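# Assemble printed parts to match the reference card

## Task

Join the 3D-printed pieces into the assembly pictured on the reference card (its one page, shown by show_instructions), so that it stays correct once the robot lets go.

## Robot and tools

Robot: two arms, left_arm and right_arm. Each carries the same five-finger right hand, so the two hands are not mirrored. Base poses in the scene frame: left_arm (+0.091, +0.689, +0.201) m, right_arm (-0.068, -0.550, +0.201) m, each turned slightly about z. Cameras: cam_high and cam_low (672x504, fixed), cam_left_wrist and cam_right_wrist (616x616, fisheye, on the hands).

Frames. Scene frame: origin at table-top height midway between the nominal bases, +z up, +x out over the table, left_arm toward +y. Image sides do not match arm names. Everything about a hand (printed positions, quaternions, velocities, Hand target, offsets) is in that arm's own base frame. The hand point sits 0.05 m in front of the palm, 0.15 m from the wrist flange. Its +z runs along the straight fingers, +y points out of the palm, +x goes across the palm away from the thumb. Straight fingers extend 0.06 to 0.07 m past it, and a wrist bracket on the little-finger side can collide with things.

The row. Every motion argument is a row of 28 numbers, each in [-1, 1], covering both arms even when only one moves. Order: left dx, dy, dz, rx, ry, rz; left little, ring, middle, index, thumb_bend, thumb_turn, force_limit, speed; then the same 14 for the right arm. The six pose numbers are offsets, not poses. They count from the arm's Hand target as it stood when the action or move began, along that arm's base axes, turning about the Hand target position. Scale: 1.0 = 0.6 m or 180 degrees, and rx, ry, rz form one rotation vector. All zeros re-requests the current Hand target. The six finger numbers are absolute targets: -1 open or straight, +1 closed. thumb_turn -1 puts the thumb beside the palm, +1 opposite the fingers. force_limit maps -1..+1 to about 0..10 N (0..15 N for the two thumb motors). speed rises from near zero at -1 to full at +0.48 and stays full above. No hand number means 'unchanged'. To keep a hand as it is, resend the eight numbers last sent to it. If none have been sent yet, send its hand_measured six values, then hand_force_limit and hand_speed.

Tools.
execute_actions(actions, cameras): actions is a list of actions, each a table of at most 15 rows. One row is one 1/30 s step, and a short table repeats its final row. Every row counts from the action's start pose, not from the row before. Images come back only for an empty list or when cameras names them.
move(target, speed, blend, stop_force, zero, blocking, cameras): straight-line path of each hand point. target is one row, or up to 15 rows all measured from the same Hand targets, sharing a 10 s budget. speed is in m/s, 0.002 to 3.2 (default 0.25), and turning is capped at twice that in rad/s. blend is a corner-rounding radius in m, default 0 meaning stop at each target. stop_force (N, 4 to 120) ends an arm's path when its wrist sensor feels that much push against its motion. zero (default true) re-zeroes first. blocking=false returns early but cannot be combined with stop_force. The result adds a 'move:' line: done, off_target, moving, held or fault, plus limits=paced or limits=held. Unnamed arms ended done.
wait(seconds 0 to 10), stop(), zoom_image(camera, region [x0,y0,x1,y1], at most 504 px each way, on the latest image), show_instructions() to view the card, zero_wrist_force(arm), finished_scene(scene=1).

Results: end_effector_position (m), end_effector_quat_wxyz, velocities, Hand target (the next offsets' reference), joint positions and torques, and Wrist force and torque along the hand's own axes. Also hand_measured, hand_stopped_by (moving, target, force, stalled, fault) and hand_load_n, all six in row order. A dropped grip shows as hand_load_n falling near 0. MOTOR HOT and fault lines warn of trouble. A hand point often rests a little short of its target. The next command asks again, and you can add the missing distance as an offset.

Gripping: turn the thumb in front (thumb_turn +1) to hold things about 0.035 to 0.065 m thick, or handles down to 0.025 m. For a gentle grip close slowly (speed about -0.94 or lower) with a modest force_limit. To squeeze more, raise force_limit and send a target more closed than hand_measured. To loosen, send one more open.

Avoid: parts leaving the table or falling far; releasing a moving part; fast impacts; pushing past firm contact (arms are stiff). Also avoid any contact between the two arms or one hand gripping the other. An arm halts for 10 s if a joint exceeds its torque limit or outside force nears 150 N. The wrist joints are weak, at 44.8 N m. Sustained loads, stretched poses and unreachable targets heat motors until the arm brakes. Orientation changes are clipped to 32 degrees per step. Route paths around an arm's own base rather than near it. Do not rely on stop_force while the hand is rotating.

Each tool is called after "Request:" as name(argument=value, ...), one argument or row to a line, values as JSON.

Reference images:

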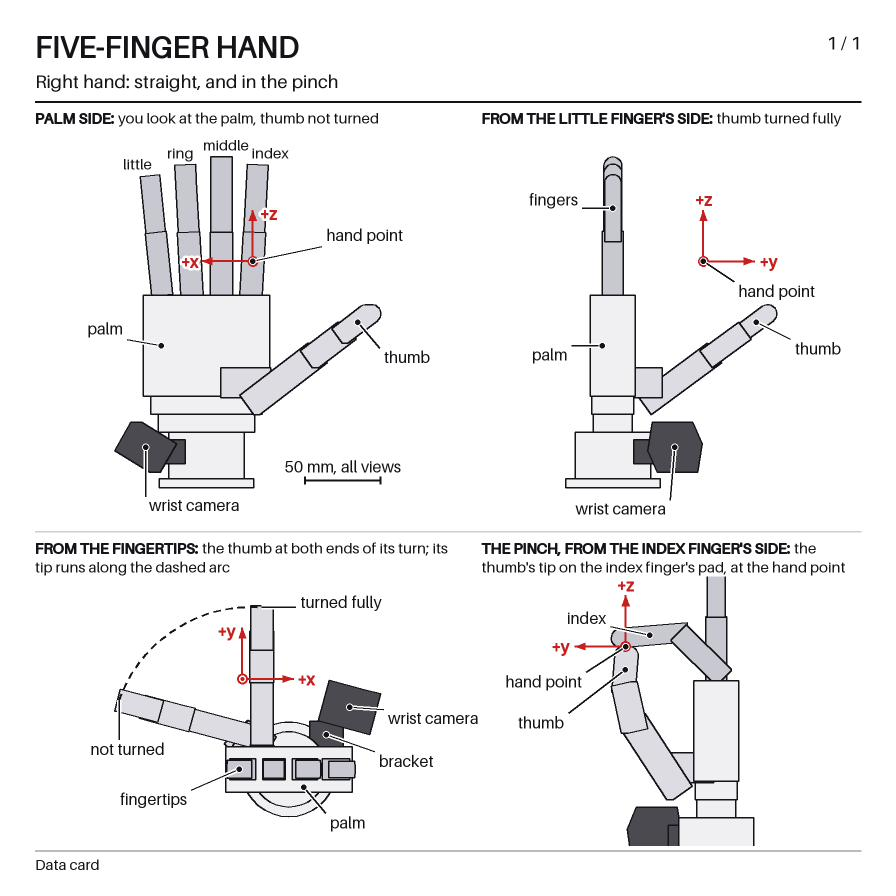

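## Session

Request:
execute_actions(
  actions=[],
)

Request:
show_instructions(
)

Scene clock: 0.00 s.
left_arm: end_effector_position=(+0.3594, -0.3707, +0.0683) hand_measured=(-1.000, -1.000, -1.000, -1.000, -1.000, -1.000) hand_load_n=(+0.0, +0.0, +0.0, +0.0, +0.0, +0.0) hand_stopped_by=(target, target, target, target, target, target) hand_force_limit=0.00 hand_speed=-0.80 end_effector_quat_wxyz=(+0.002, -0.269, +0.957, -0.109) | right_arm: end_effector_position=(+0.8001, +0.4852, -0.0082) hand_measured=(-1.000, -1.000, -1.000, -1.000, -1.000, -1.000) hand_load_n=(+0.0, +0.0, +0.0, +0.0, +0.0, +0.0) hand_stopped_by=(target, target, target, target, target, target) hand_force_limit=0.00 hand_speed=-0.80 end_effector_quat_wxyz=(+0.230, -0.600, +0.722, -0.257)
Joint positions: left_arm=[-1.176 -1.257 2.019 0.593 1.594 -3.297] | right_arm=[0.399 -0.809 1.404 0.349 1.914 -2.67]
Joint velocities: within noise
Joint torques (N m): no reading
Wrist force (N): no reading
Wrist torque (N m): no reading
Wrist force, peak (N): no reading
Hand target: left_arm +0.3594, -0.3707, +0.0683; +0.002, -0.269, +0.957, -0.109 | right_arm +0.8001, +0.4852, -0.0082; +0.230, -0.600, +0.722, -0.257

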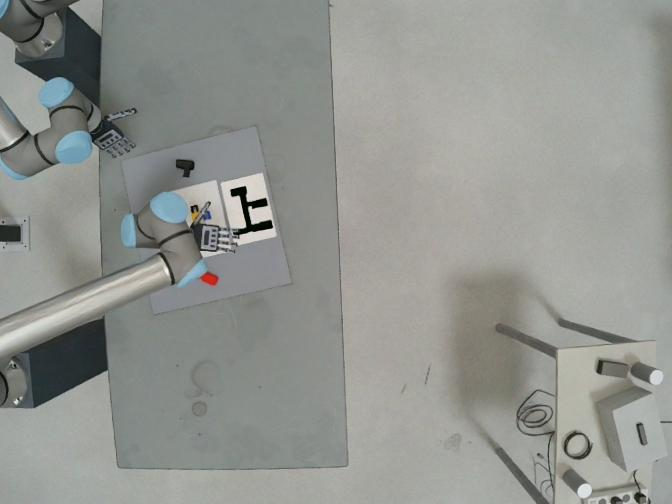

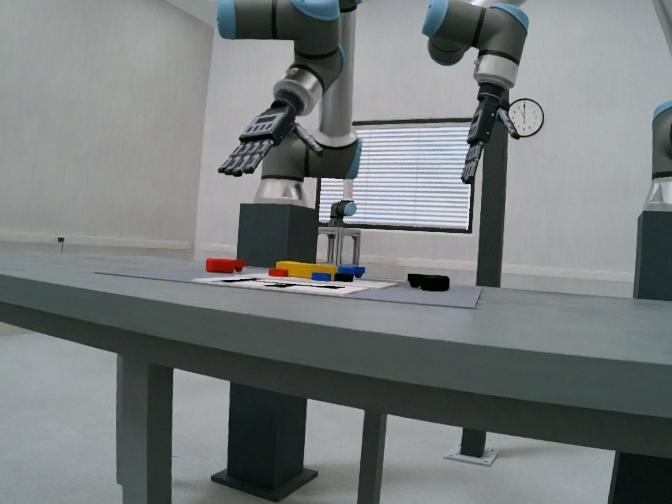

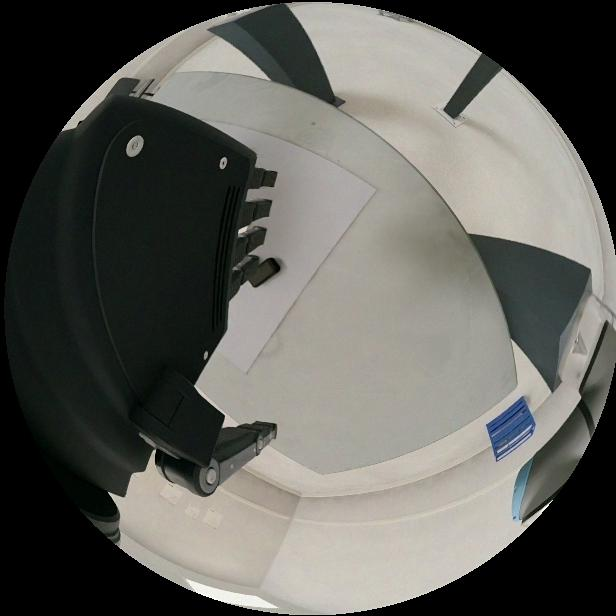

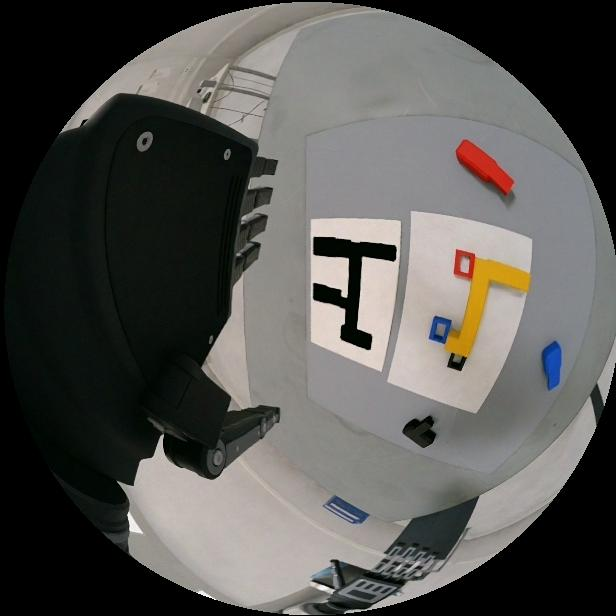

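Reference images for this scene: FIVE-FINGER HAND page 1.

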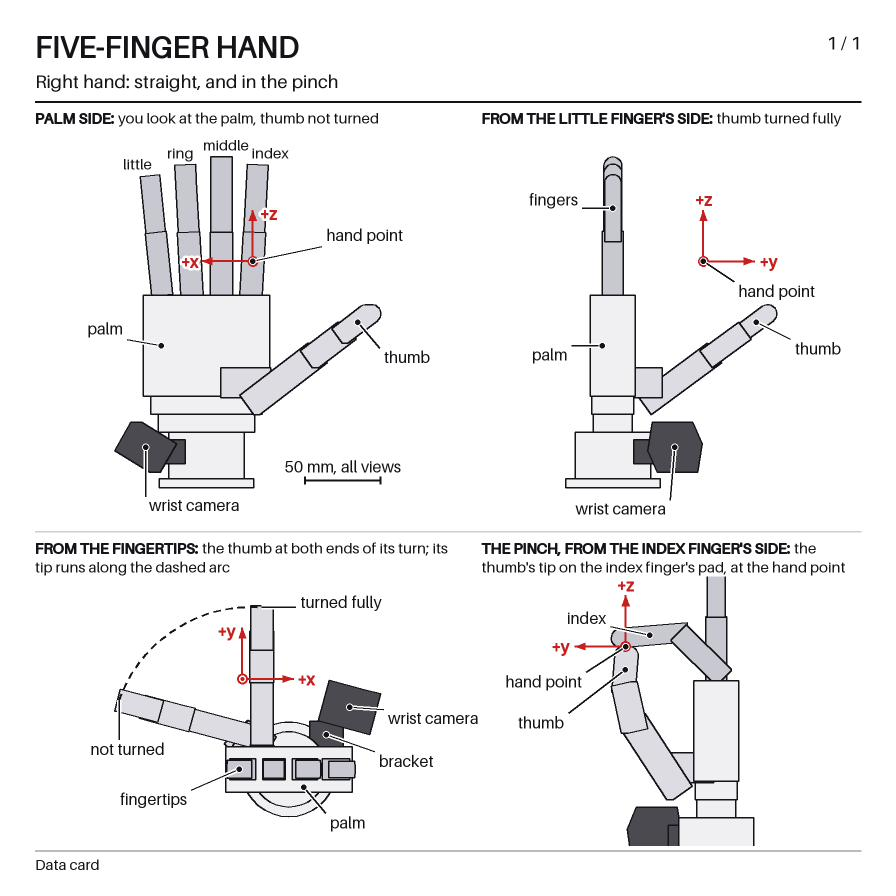

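Request:
zoom_image(
  camera="cam_right_wrist",
  region=[300, 110, 600, 480],
)

Request:
zoom_image(
  camera="cam_high",
  region=[110, 110, 310, 330],
)

Request:
zoom_image(
  camera="cam_low",
  region=[180, 230, 500, 320],
)

Scaled by 1.362 from the camera's 616x616 image, which has a finer 880x880 frame.

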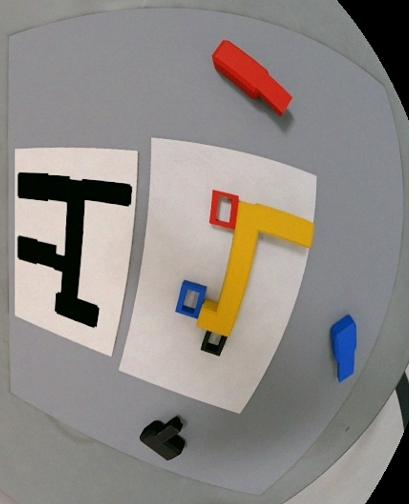

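Scaled by 2.291 from the camera's 672x504 image, which has a finer 960x720 frame.

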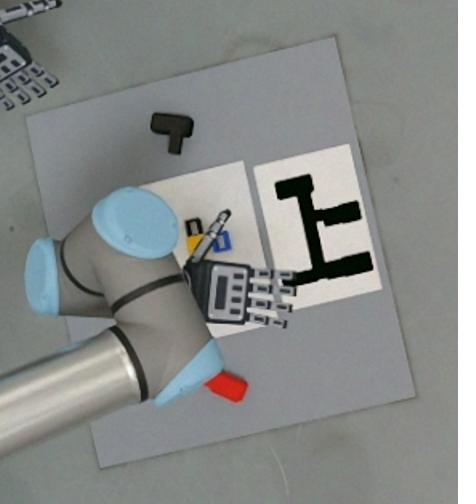

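Scaled by 1.575 from the camera's 672x504 image, which has a finer 960x720 frame.

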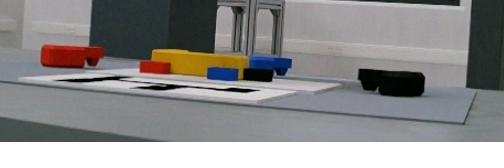

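Request:
zoom_image(
  camera="cam_low",
  region=[190, 250, 290, 300],
)

Request:
zoom_image(
  camera="cam_low",
  region=[270, 250, 460, 300],
)

Request:
zoom_image(
  camera="cam_right_wrist",
  region=[380, 220, 560, 470],
)

Request:
zoom_image(
  camera="cam_right_wrist",
  region=[430, 120, 530, 220],
)

Request:
zoom_image(
  camera="cam_right_wrist",
  region=[300, 200, 430, 390],
)

Scaled by 5.040 from the camera's 672x504 image, which has a finer 960x720 frame.

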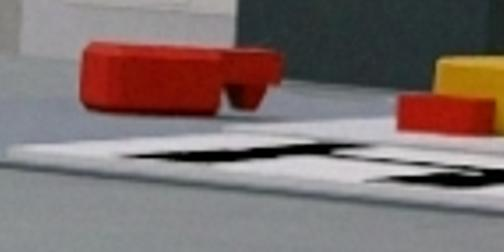

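Scaled by 2.653 from the camera's 672x504 image, which has a finer 960x720 frame.

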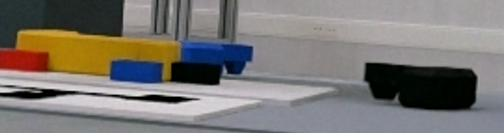

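Scaled by 2.016 from the camera's 616x616 image, which has a finer 880x880 frame.

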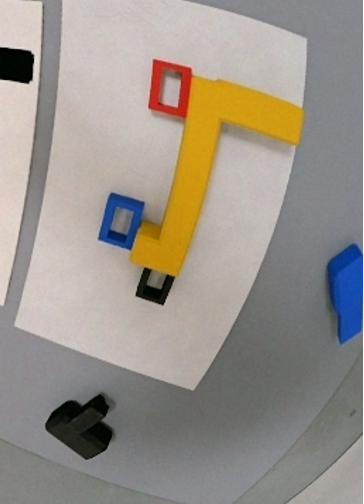

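Scaled by 5.040 from the camera's 616x616 image, which has a finer 880x880 frame.

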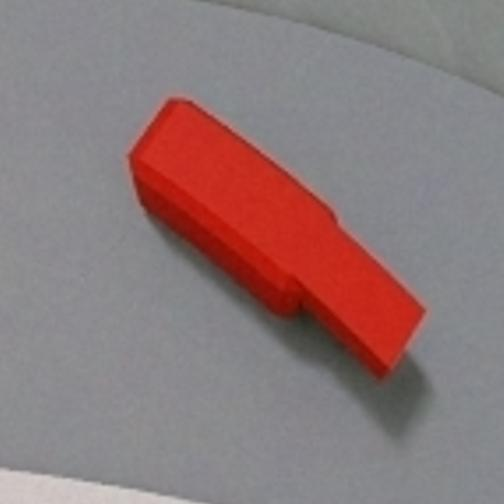

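Scaled by 2.653 from the camera's 616x616 image, which has a finer 880x880 frame.

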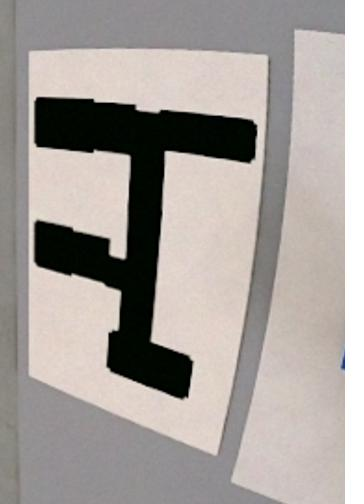

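Request:
move(
  target=[0,0,0,0,0,0,-1,-1,-1,-1,-1,-1,0,-0.8,-0.35,-0.5,0.3,0,0,0,-1,-1,-1,-1,-1,-1,0,-0.8],
  speed=0.5,
  cameras=["all"],
)

Request:
zoom_image(
  camera="cam_high",
  region=[110, 120, 210, 220],
)

Request:
zoom_image(
  camera="cam_high",
  region=[150, 190, 250, 290],
)

Request:
zoom_image(
  camera="cam_high",
  region=[90, 110, 310, 330],
)

Scene clock: 36.47 s.
left_arm: end_effector_position=(+0.3594, -0.3707, +0.0683) hand_measured=(-1.000, -1.000, -1.000, -1.000, -1.000, -1.000) hand_load_n=(+0.0, +0.0, +0.0, +0.0, +0.0, +0.0) hand_stopped_by=(target, target, target, target, target, target) hand_force_limit=0.00 hand_speed=-0.80 end_effector_quat_wxyz=(+0.002, -0.269, +0.957, -0.109) | right_arm: end_effector_position=(+0.5901, +0.1853, +0.1718) hand_measured=(-1.000, -1.000, -1.000, -1.000, -1.000, -1.000) hand_load_n=(+0.0, +0.0, +0.0, +0.0, +0.0, +0.0) hand_stopped_by=(target, target, target, target, target, target) hand_force_limit=0.00 hand_speed=-0.80 end_effector_quat_wxyz=(+0.230, -0.600, +0.722, -0.257)
Joint positions: left_arm=[-1.176 -1.257 2.019 0.593 1.594 -3.297] | right_arm=[-0.006 -1.468 2.02 0.32 1.662 -2.996]
Joint torques (N m): left_arm=[2.14 -58.25 -28.63 2.32 0.04 -0.13] | right_arm=[-12.24 -60.32 -30.67 -2.72 -0.46 0.04]
Wrist force (N): left_arm=[0.0 0.2 -0.4] | right_arm=[0.0 0.0 -0.4]
Wrist torque (N m): left_arm=[0.05 0.01 0.01] | right_arm=[0.08 0.05 0.06]
Wrist force, peak (N): left_arm=[0.2 0.6 -0.1] | right_arm=[2.7 -0.1 -1.9]
Hand target: left_arm +0.3594, -0.3707, +0.0683; +0.002, -0.269, +0.957, -0.109 | right_arm +0.5901, +0.1852, +0.1718; +0.230, -0.600, +0.722, -0.257
Off the commanded pose: left_arm 0.000 m, 0 deg | right_arm 0.000 m, 0 deg.
move: done

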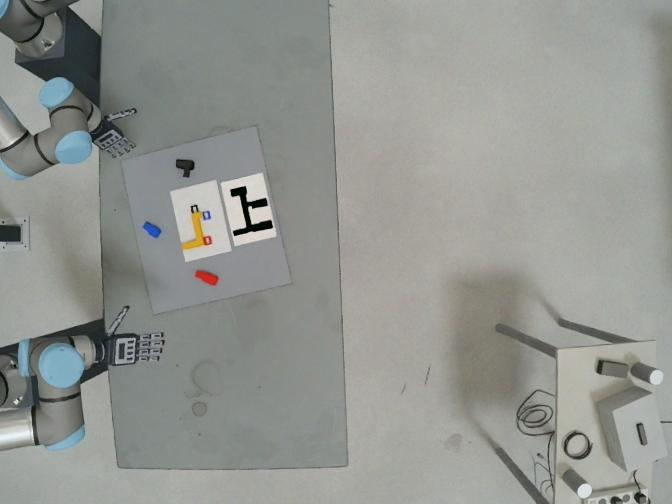

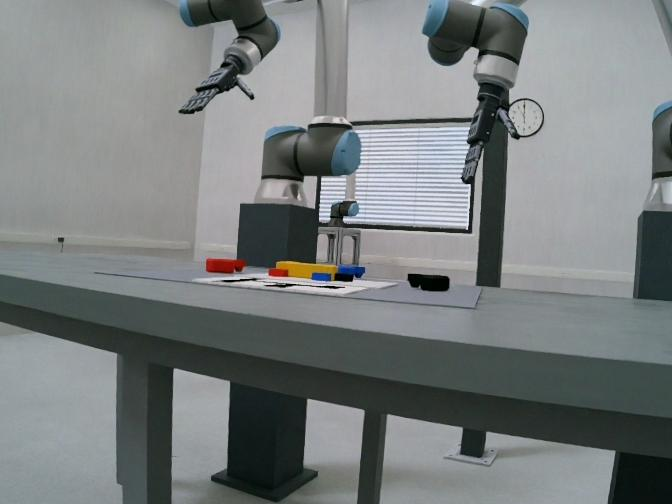

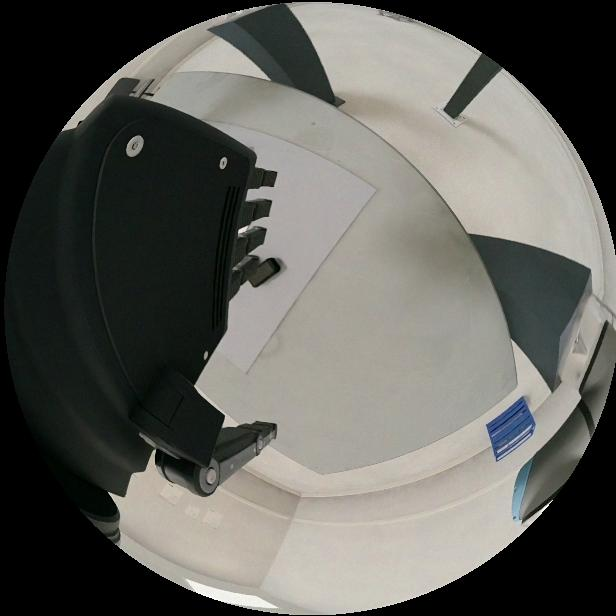

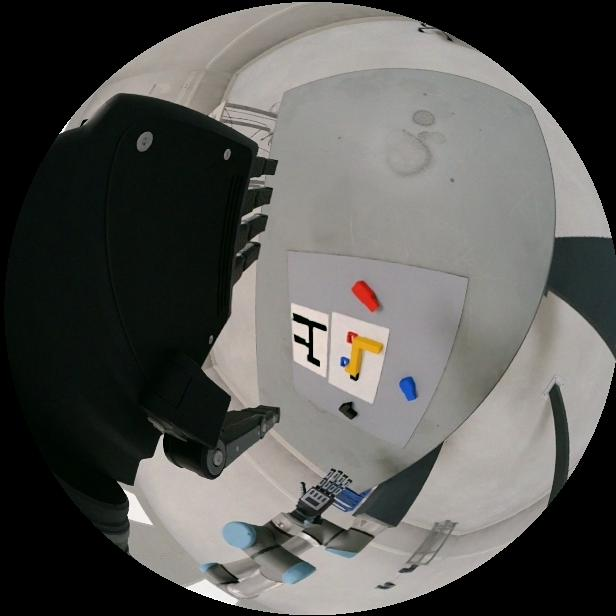

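Scaled by 5.040 from the camera's 672x504 image, which has a finer 960x720 frame.

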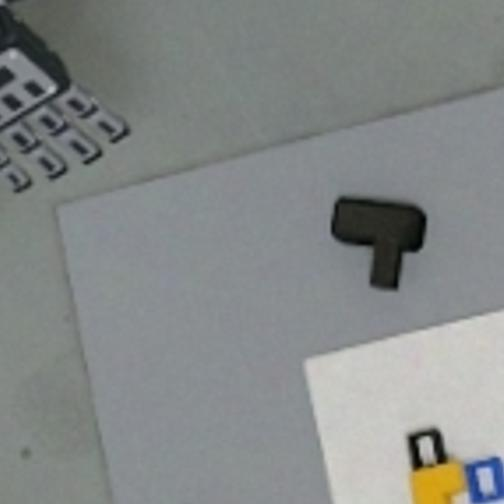

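Scaled by 5.040 from the camera's 672x504 image, which has a finer 960x720 frame.

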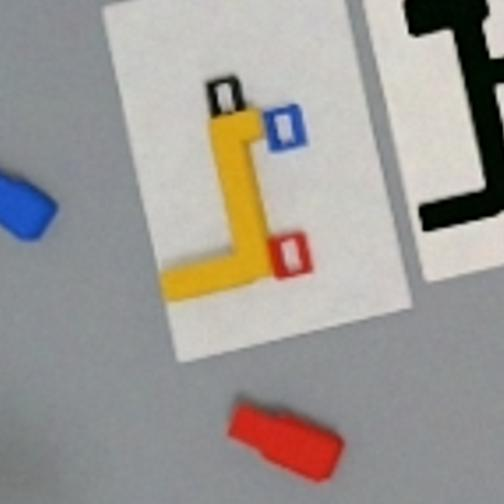

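Scaled by 2.291 from the camera's 672x504 image, which has a finer 960x720 frame.

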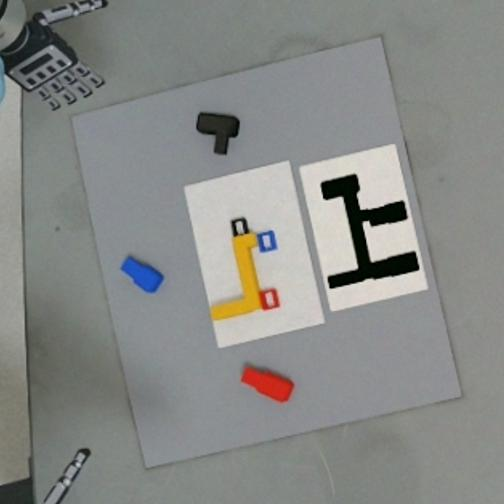

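Request:
move(
  target=[0,0,0,0,0,0,-1,-1,-1,-1,-1,-1,0,-0.8,0.247,0.255,-0.32,0,0,0.395,-0.2,-0.2,-0.2,-0.2,-1,1,0,0.3],
  speed=0.5,
  cameras=["all"],
)

Request:
zoom_image(
  camera="cam_right_wrist",
  region=[240, 150, 520, 430],
)

Request:
zoom_image(
  camera="cam_high",
  region=[140, 200, 260, 320],
)

Scene clock: 102.47 s.
left_arm: end_effector_position=(+0.3594, -0.3707, +0.0683) hand_measured=(-1.000, -1.000, -1.000, -1.000, -1.000, -1.000) hand_load_n=(+0.0, +0.0, +0.0, +0.0, +0.0, +0.0) hand_stopped_by=(target, target, target, target, target, target) hand_force_limit=0.00 hand_speed=-0.80 end_effector_quat_wxyz=(+0.002, -0.269, +0.957, -0.109) | right_arm: end_effector_position=(+0.7382, +0.3383, -0.0201) hand_measured=(-0.200, -0.200, -0.200, -0.200, -1.000, +1.000) hand_load_n=(+0.0, +0.0, +0.0, +0.0, +0.5, +0.0) hand_stopped_by=(target, target, target, target, target, target) hand_force_limit=0.00 hand_speed=0.30 end_effector_quat_wxyz=(-0.336, +0.908, -0.239, +0.075)
Joint positions: left_arm=[-1.176 -1.257 2.019 0.593 1.594 -3.297] | right_arm=[0.049 -0.862 1.582 0.448 0.977 -4.024]
Joint torques (N m): left_arm=[-0.14 -58.45 -28.06 2.57 0.15 0.14] | right_arm=[-17.63 -71.44 -33.4 0.05 -0.57 -2.77]
Wrist force (N): left_arm=[0.0 0.3 0.0] | right_arm=[-0.2 0.4 0.2]
Wrist torque (N m): left_arm=[0.05 0.00 0.01] | right_arm=[0.03 0.00 0.08]
Wrist force, peak (N): left_arm=[0.3 0.5 -0.3] | right_arm=[-0.1 -0.1 1.8]
Hand target: left_arm +0.3594, -0.3707, +0.0683; +0.002, -0.269, +0.957, -0.109 | right_arm +0.7383, +0.3382, -0.0202; -0.337, +0.908, -0.239, +0.075
Off the commanded pose: left_arm 0.000 m, 0 deg | right_arm 0.000 m, 0 deg.
move: done

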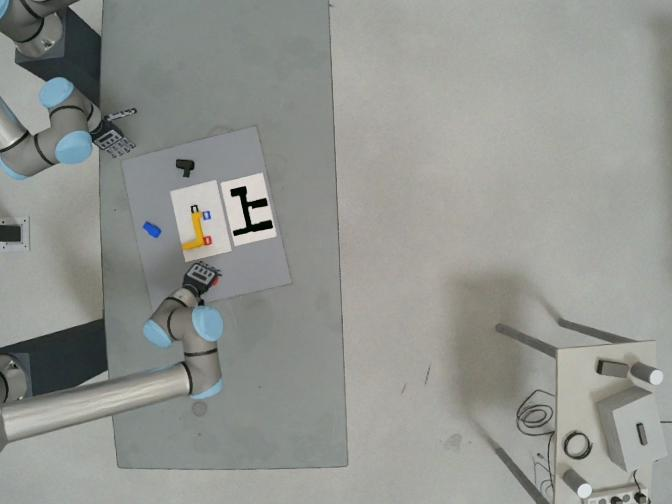

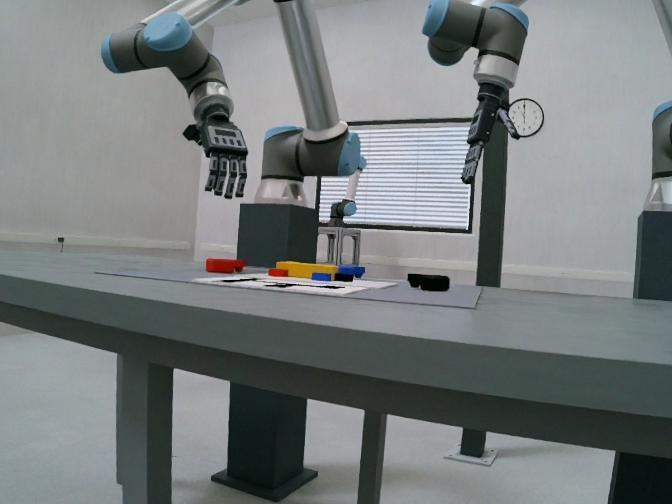

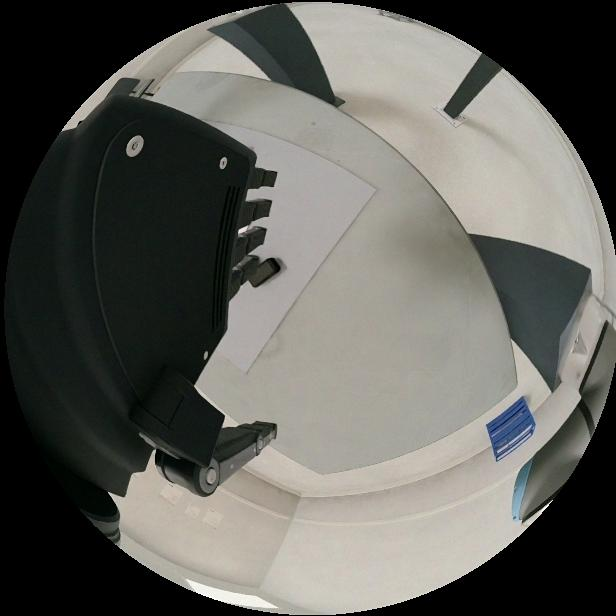

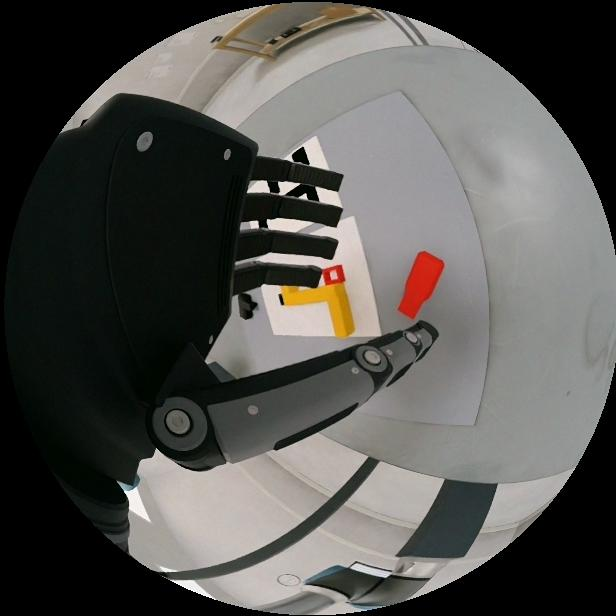

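Scaled by 1.800 from the camera's 616x616 image, which has a finer 880x880 frame.

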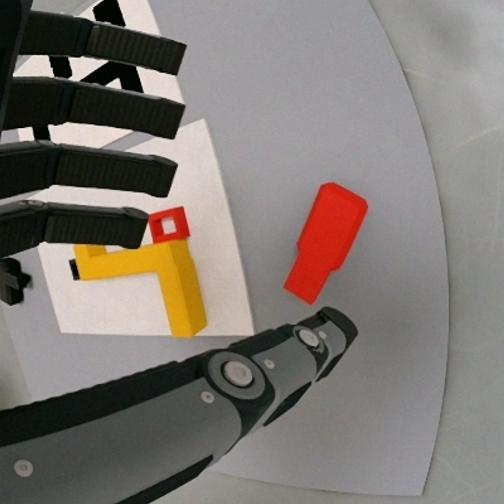

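Scaled by 4.200 from the camera's 672x504 image, which has a finer 960x720 frame.

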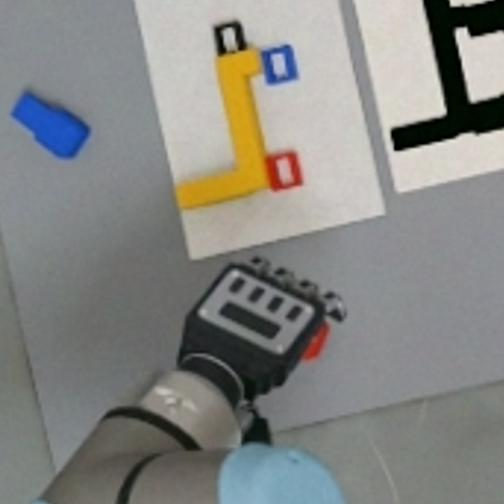

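Request:
move(
  target=[0,0,0,0,0,0,-1,-1,-1,-1,-1,-1,0,-0.8,0,0,-0.183,0,0,0,-0.2,-0.2,-0.2,-0.2,-1,1,0,0.3],
  speed=0.3,
  cameras=["cam_high","cam_low","cam_right_wrist"],
)

Request:
zoom_image(
  camera="cam_right_wrist",
  region=[240, 150, 520, 430],
)

Request:
zoom_image(
  camera="cam_low",
  region=[170, 180, 370, 300],
)

Request:
zoom_image(
  camera="cam_high",
  region=[170, 230, 250, 310],
)

Scene clock: 108.80 s.
left_arm: end_effector_position=(+0.3594, -0.3707, +0.0683) hand_measured=(-1.000, -1.000, -1.000, -1.000, -1.000, -1.000) hand_load_n=(+0.0, +0.0, +0.0, +0.0, +0.0, +0.0) hand_stopped_by=(target, target, target, target, target, target) hand_force_limit=0.00 hand_speed=-0.80 end_effector_quat_wxyz=(+0.002, -0.269, +0.957, -0.109) | right_arm: end_effector_position=(+0.7385, +0.3382, -0.1298) hand_measured=(-0.200, -0.200, -0.200, -0.200, -1.000, +1.000) hand_load_n=(+0.0, +0.0, +0.0, +0.0, +0.0, +0.0) hand_stopped_by=(target, target, target, target, target, target) hand_force_limit=0.00 hand_speed=0.30 end_effector_quat_wxyz=(-0.337, +0.908, -0.239, +0.075)
Joint positions: left_arm=[-1.176 -1.257 2.019 0.593 1.594 -3.297] | right_arm=[0.049 -0.734 1.592 0.31 0.977 -4.024]
Joint torques (N m): left_arm=[2.96 -56.91 -28.56 2.54 -0.07 0.04] | right_arm=[14.67 -75.93 -17.49 5.29 0.27 2.35]
Wrist force (N): left_arm=[0.0 0.2 -0.1] | right_arm=[-0.5 -0.2 0.0]
Wrist torque (N m): left_arm=[0.04 0.01 0.00] | right_arm=[-0.05 0.04 0.04]
Wrist force, peak (N): left_arm=[0.3 0.6 -0.2] | right_arm=[-0.5 1.8 2.1]
Hand target: left_arm +0.3594, -0.3707, +0.0683; +0.002, -0.269, +0.957, -0.109 | right_arm +0.7383, +0.3382, -0.1300; -0.337, +0.908, -0.239, +0.075
Off the commanded pose: left_arm 0.000 m, 0 deg | right_arm 0.000 m, 0 deg.
move: done
Images, in order (width x height): cam_high 672x504, cam_low 672x504, cam_right_wrist 616x616.

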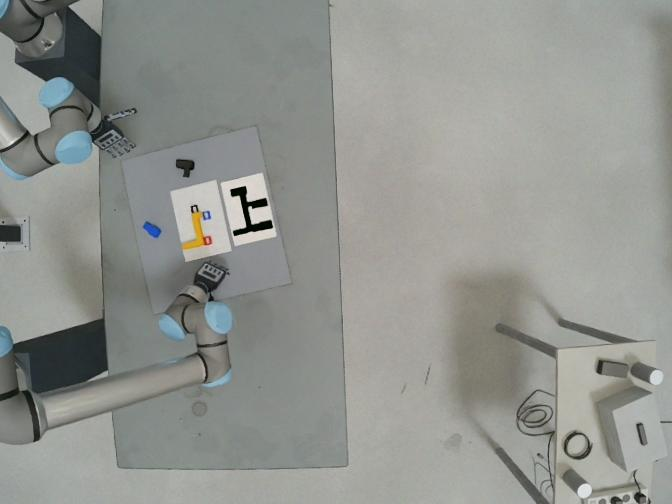

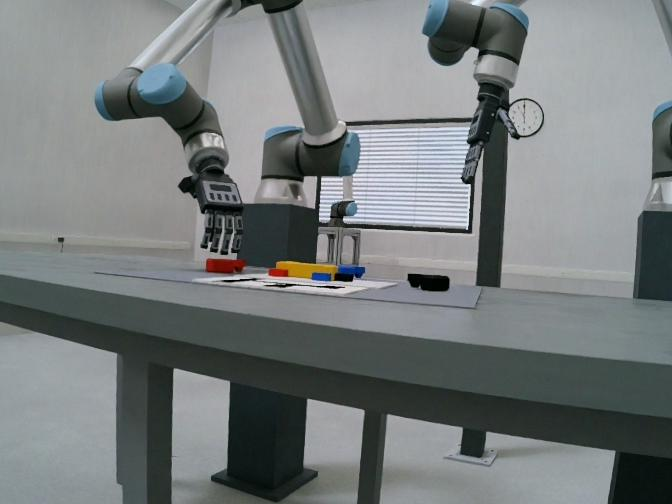

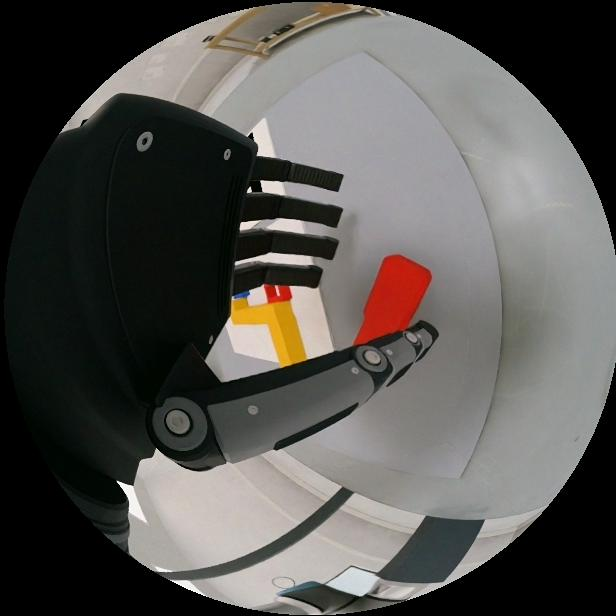

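Scaled by 1.800 from the camera's 616x616 image, which has a finer 880x880 frame.

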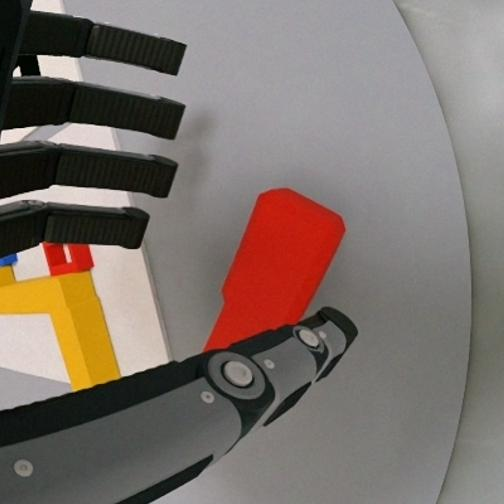

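Scaled by 2.520 from the camera's 672x504 image, which has a finer 960x720 frame.

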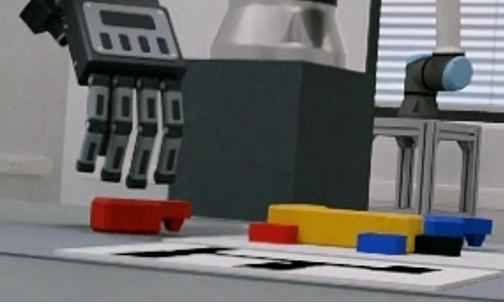

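Scaled by 6.300 from the camera's 672x504 image, which has a finer 960x720 frame.

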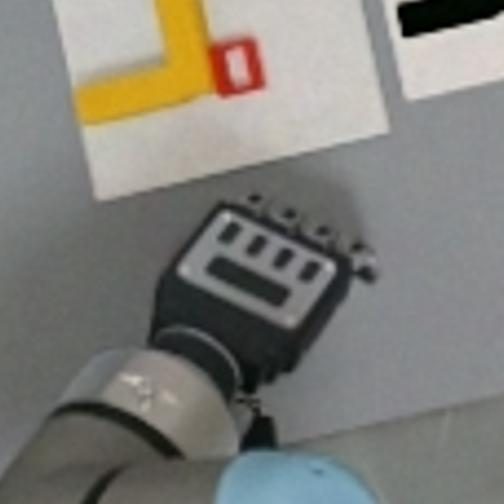

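Request:
move(
  target=[0,0,0,0,0,0,-1,-1,-1,-1,-1,-1,0,-0.8,0,0,-0.06,0,0,0,-0.2,-0.2,-0.2,-0.2,-1,1,0,0.3],
  speed=0.06,
  stop_force=8,
  cameras=["cam_high","cam_low","cam_right_wrist"],
)

Request:
zoom_image(
  camera="cam_right_wrist",
  region=[240, 150, 520, 430],
)

Request:
zoom_image(
  camera="cam_low",
  region=[180, 220, 280, 300],
)

Scene clock: 124.87 s.
left_arm: end_effector_position=(+0.3594, -0.3707, +0.0683) hand_measured=(-1.000, -1.000, -1.000, -1.000, -1.000, -1.000) hand_load_n=(+0.0, +0.0, +0.0, +0.0, +0.0, +0.0) hand_stopped_by=(target, target, target, target, target, target) hand_force_limit=0.00 hand_speed=-0.80 end_effector_quat_wxyz=(+0.002, -0.269, +0.957, -0.109) | right_arm: end_effector_position=(+0.7383, +0.3382, -0.1659) hand_measured=(-0.200, -0.200, -0.200, -0.200, -1.000, +1.000) hand_load_n=(+0.0, +0.0, +0.0, +0.0, +0.0, +0.0) hand_stopped_by=(target, target, target, target, target, target) hand_force_limit=0.00 hand_speed=0.30 end_effector_quat_wxyz=(-0.337, +0.908, -0.239, +0.075)
Joint positions: left_arm=[-1.176 -1.257 2.019 0.593 1.594 -3.297] | right_arm=[0.049 -0.689 1.588 0.269 0.977 -4.024]
Joint torques (N m): left_arm=[1.27 -60.41 -28.08 2.52 -0.09 0.29] | right_arm=[11.3 -102.89 -15.69 7.38 0.86 0.62]
Wrist force (N): left_arm=[0.0 0.3 -0.2] | right_arm=[-0.3 -0.2 0.1]
Wrist torque (N m): left_arm=[0.06 0.00 0.01] | right_arm=[-0.07 0.01 0.03]
Wrist force, peak (N): left_arm=[0.4 0.6 0.0] | right_arm=[-0.2 0.7 0.7]
Hand target: left_arm +0.3594, -0.3707, +0.0683; +0.002, -0.269, +0.957, -0.109 | right_arm +0.7383, +0.3382, -0.1660; -0.337, +0.908, -0.239, +0.075
Off the commanded pose: left_arm 0.000 m, 0 deg | right_arm 0.000 m, 0 deg.
move: done
Images, in order (width x height): cam_high 672x504, cam_low 672x504, cam_right_wrist 616x616.

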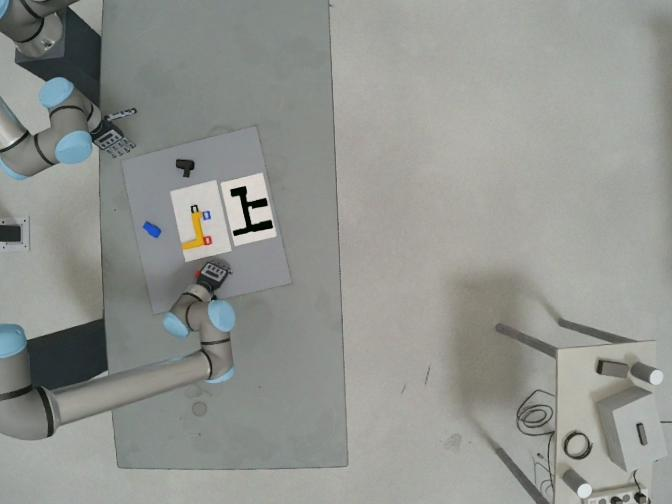

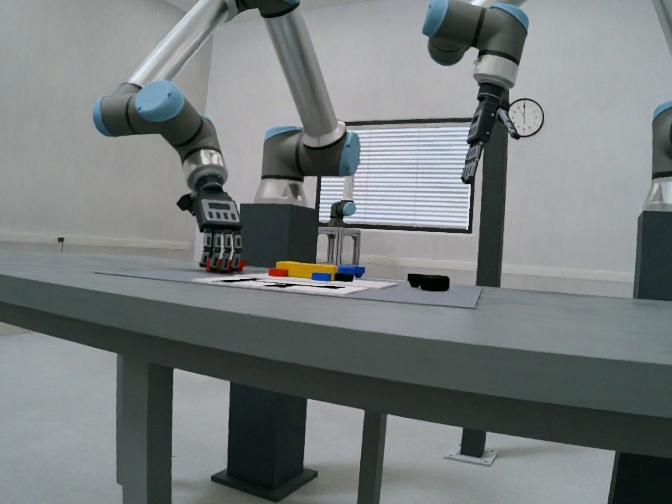

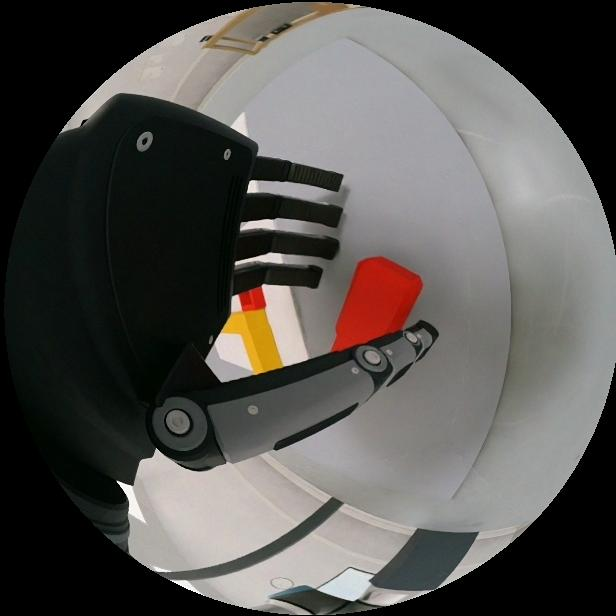

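Scaled by 1.800 from the camera's 616x616 image, which has a finer 880x880 frame.

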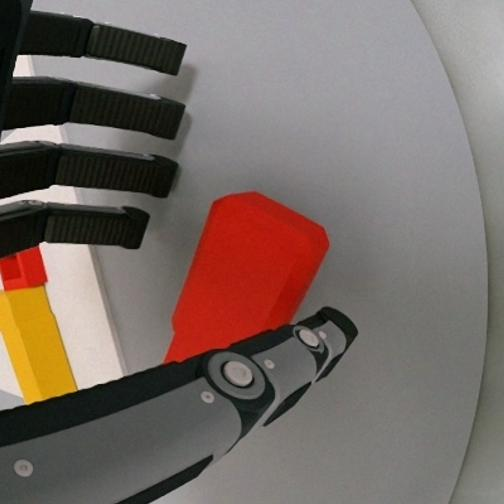

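Scaled by 5.040 from the camera's 672x504 image, which has a finer 960x720 frame.

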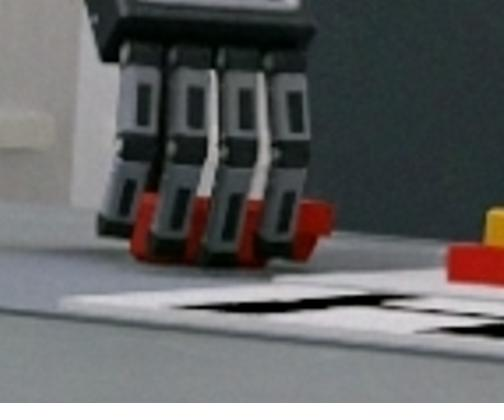

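Request:
move(
  target=[0,0,0,0,0,0,-1,-1,-1,-1,-1,-1,0,-0.8,0,0,0,0,0,0,-0.2,0.5,0.5,0.5,-0.2,1,-0.3,-0.8],
  cameras=["cam_low","cam_right_wrist"],
)

Request:
zoom_image(
  camera="cam_right_wrist",
  region=[240, 150, 520, 430],
)

Request:
zoom_image(
  camera="cam_low",
  region=[180, 220, 280, 300],
)

Scene clock: 142.50 s.
left_arm: end_effector_position=(+0.3594, -0.3707, +0.0683) hand_measured=(-1.000, -1.000, -1.000, -1.000, -1.000, -1.000) hand_load_n=(+0.0, +0.0, +0.0, +0.0, +0.0, +0.0) hand_stopped_by=(target, target, target, target, target, target) hand_force_limit=0.00 hand_speed=-0.80 end_effector_quat_wxyz=(+0.002, -0.269, +0.957, -0.109) | right_arm: end_effector_position=(+0.7383, +0.3382, -0.1659) hand_measured=(-0.200, +0.500, +0.204, +0.500, -0.798, +1.000) hand_load_n=(+0.0, +0.0, +5.5, +0.0, +8.0, +2.0) hand_stopped_by=(target, target, force, target, force, target) hand_force_limit=-0.30 hand_speed=-0.80 end_effector_quat_wxyz=(-0.337, +0.908, -0.239, +0.075)
Joint positions: left_arm=[-1.176 -1.257 2.019 0.593 1.594 -3.297] | right_arm=[0.049 -0.689 1.588 0.269 0.977 -4.024]
Joint torques (N m): left_arm=[0.71 -57.87 -28.46 2.74 -0.11 0.48] | right_arm=[10.06 -98.82 -17.93 6.93 1.1 1]
Wrist force (N): left_arm=[0.0 0.1 -0.3] | right_arm=[0.1 -1.1 -1.1]
Wrist torque (N m): left_arm=[0.03 0.01 0.00] | right_arm=[-0.11 0.02 0.02]
Wrist force, peak (N): left_arm=[0.6 0.2 -0.2] | right_arm=[0.0 -1.3 -1.2]
Hand target: left_arm +0.3594, -0.3707, +0.0683; +0.002, -0.269, +0.957, -0.109 | right_arm +0.7383, +0.3382, -0.1660; -0.337, +0.908, -0.239, +0.075
Off the commanded pose: left_arm 0.000 m, 0 deg | right_arm 0.000 m, 0 deg.
move: done
Images, in order (width x height): cam_low 672x504, cam_right_wrist 616x616.

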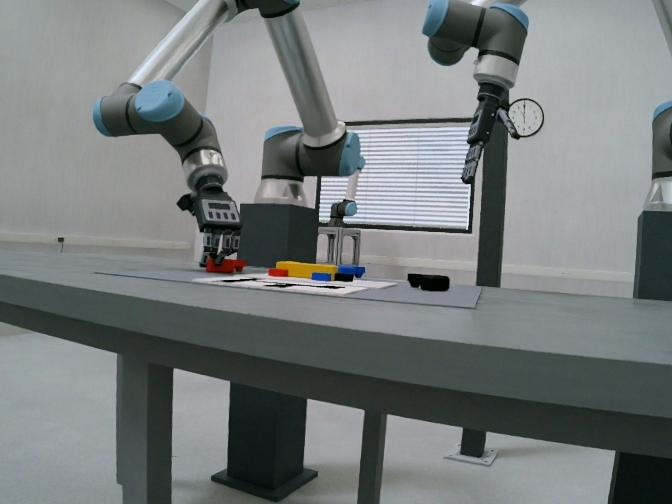

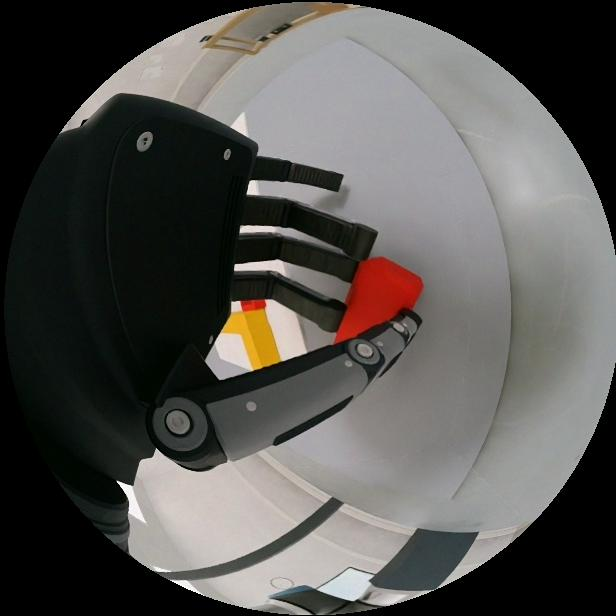

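Scaled by 1.800 from the camera's 616x616 image, which has a finer 880x880 frame.

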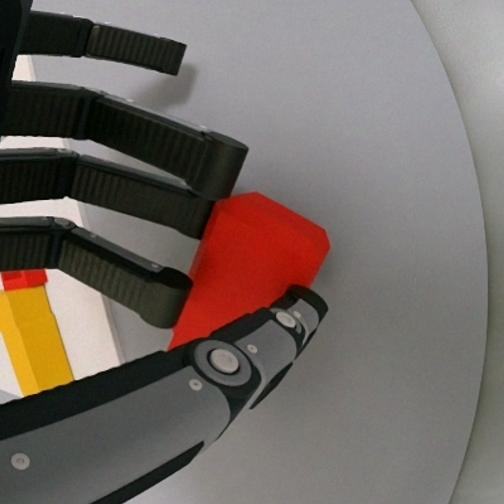

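Scaled by 5.040 from the camera's 672x504 image, which has a finer 960x720 frame.

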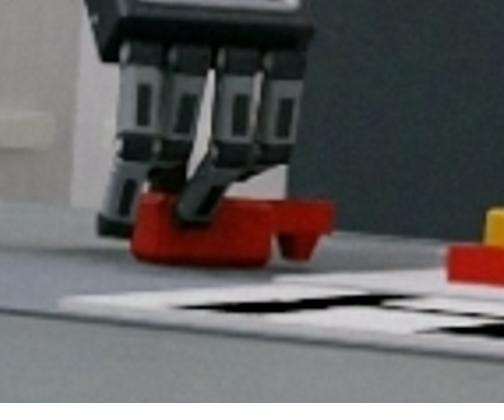

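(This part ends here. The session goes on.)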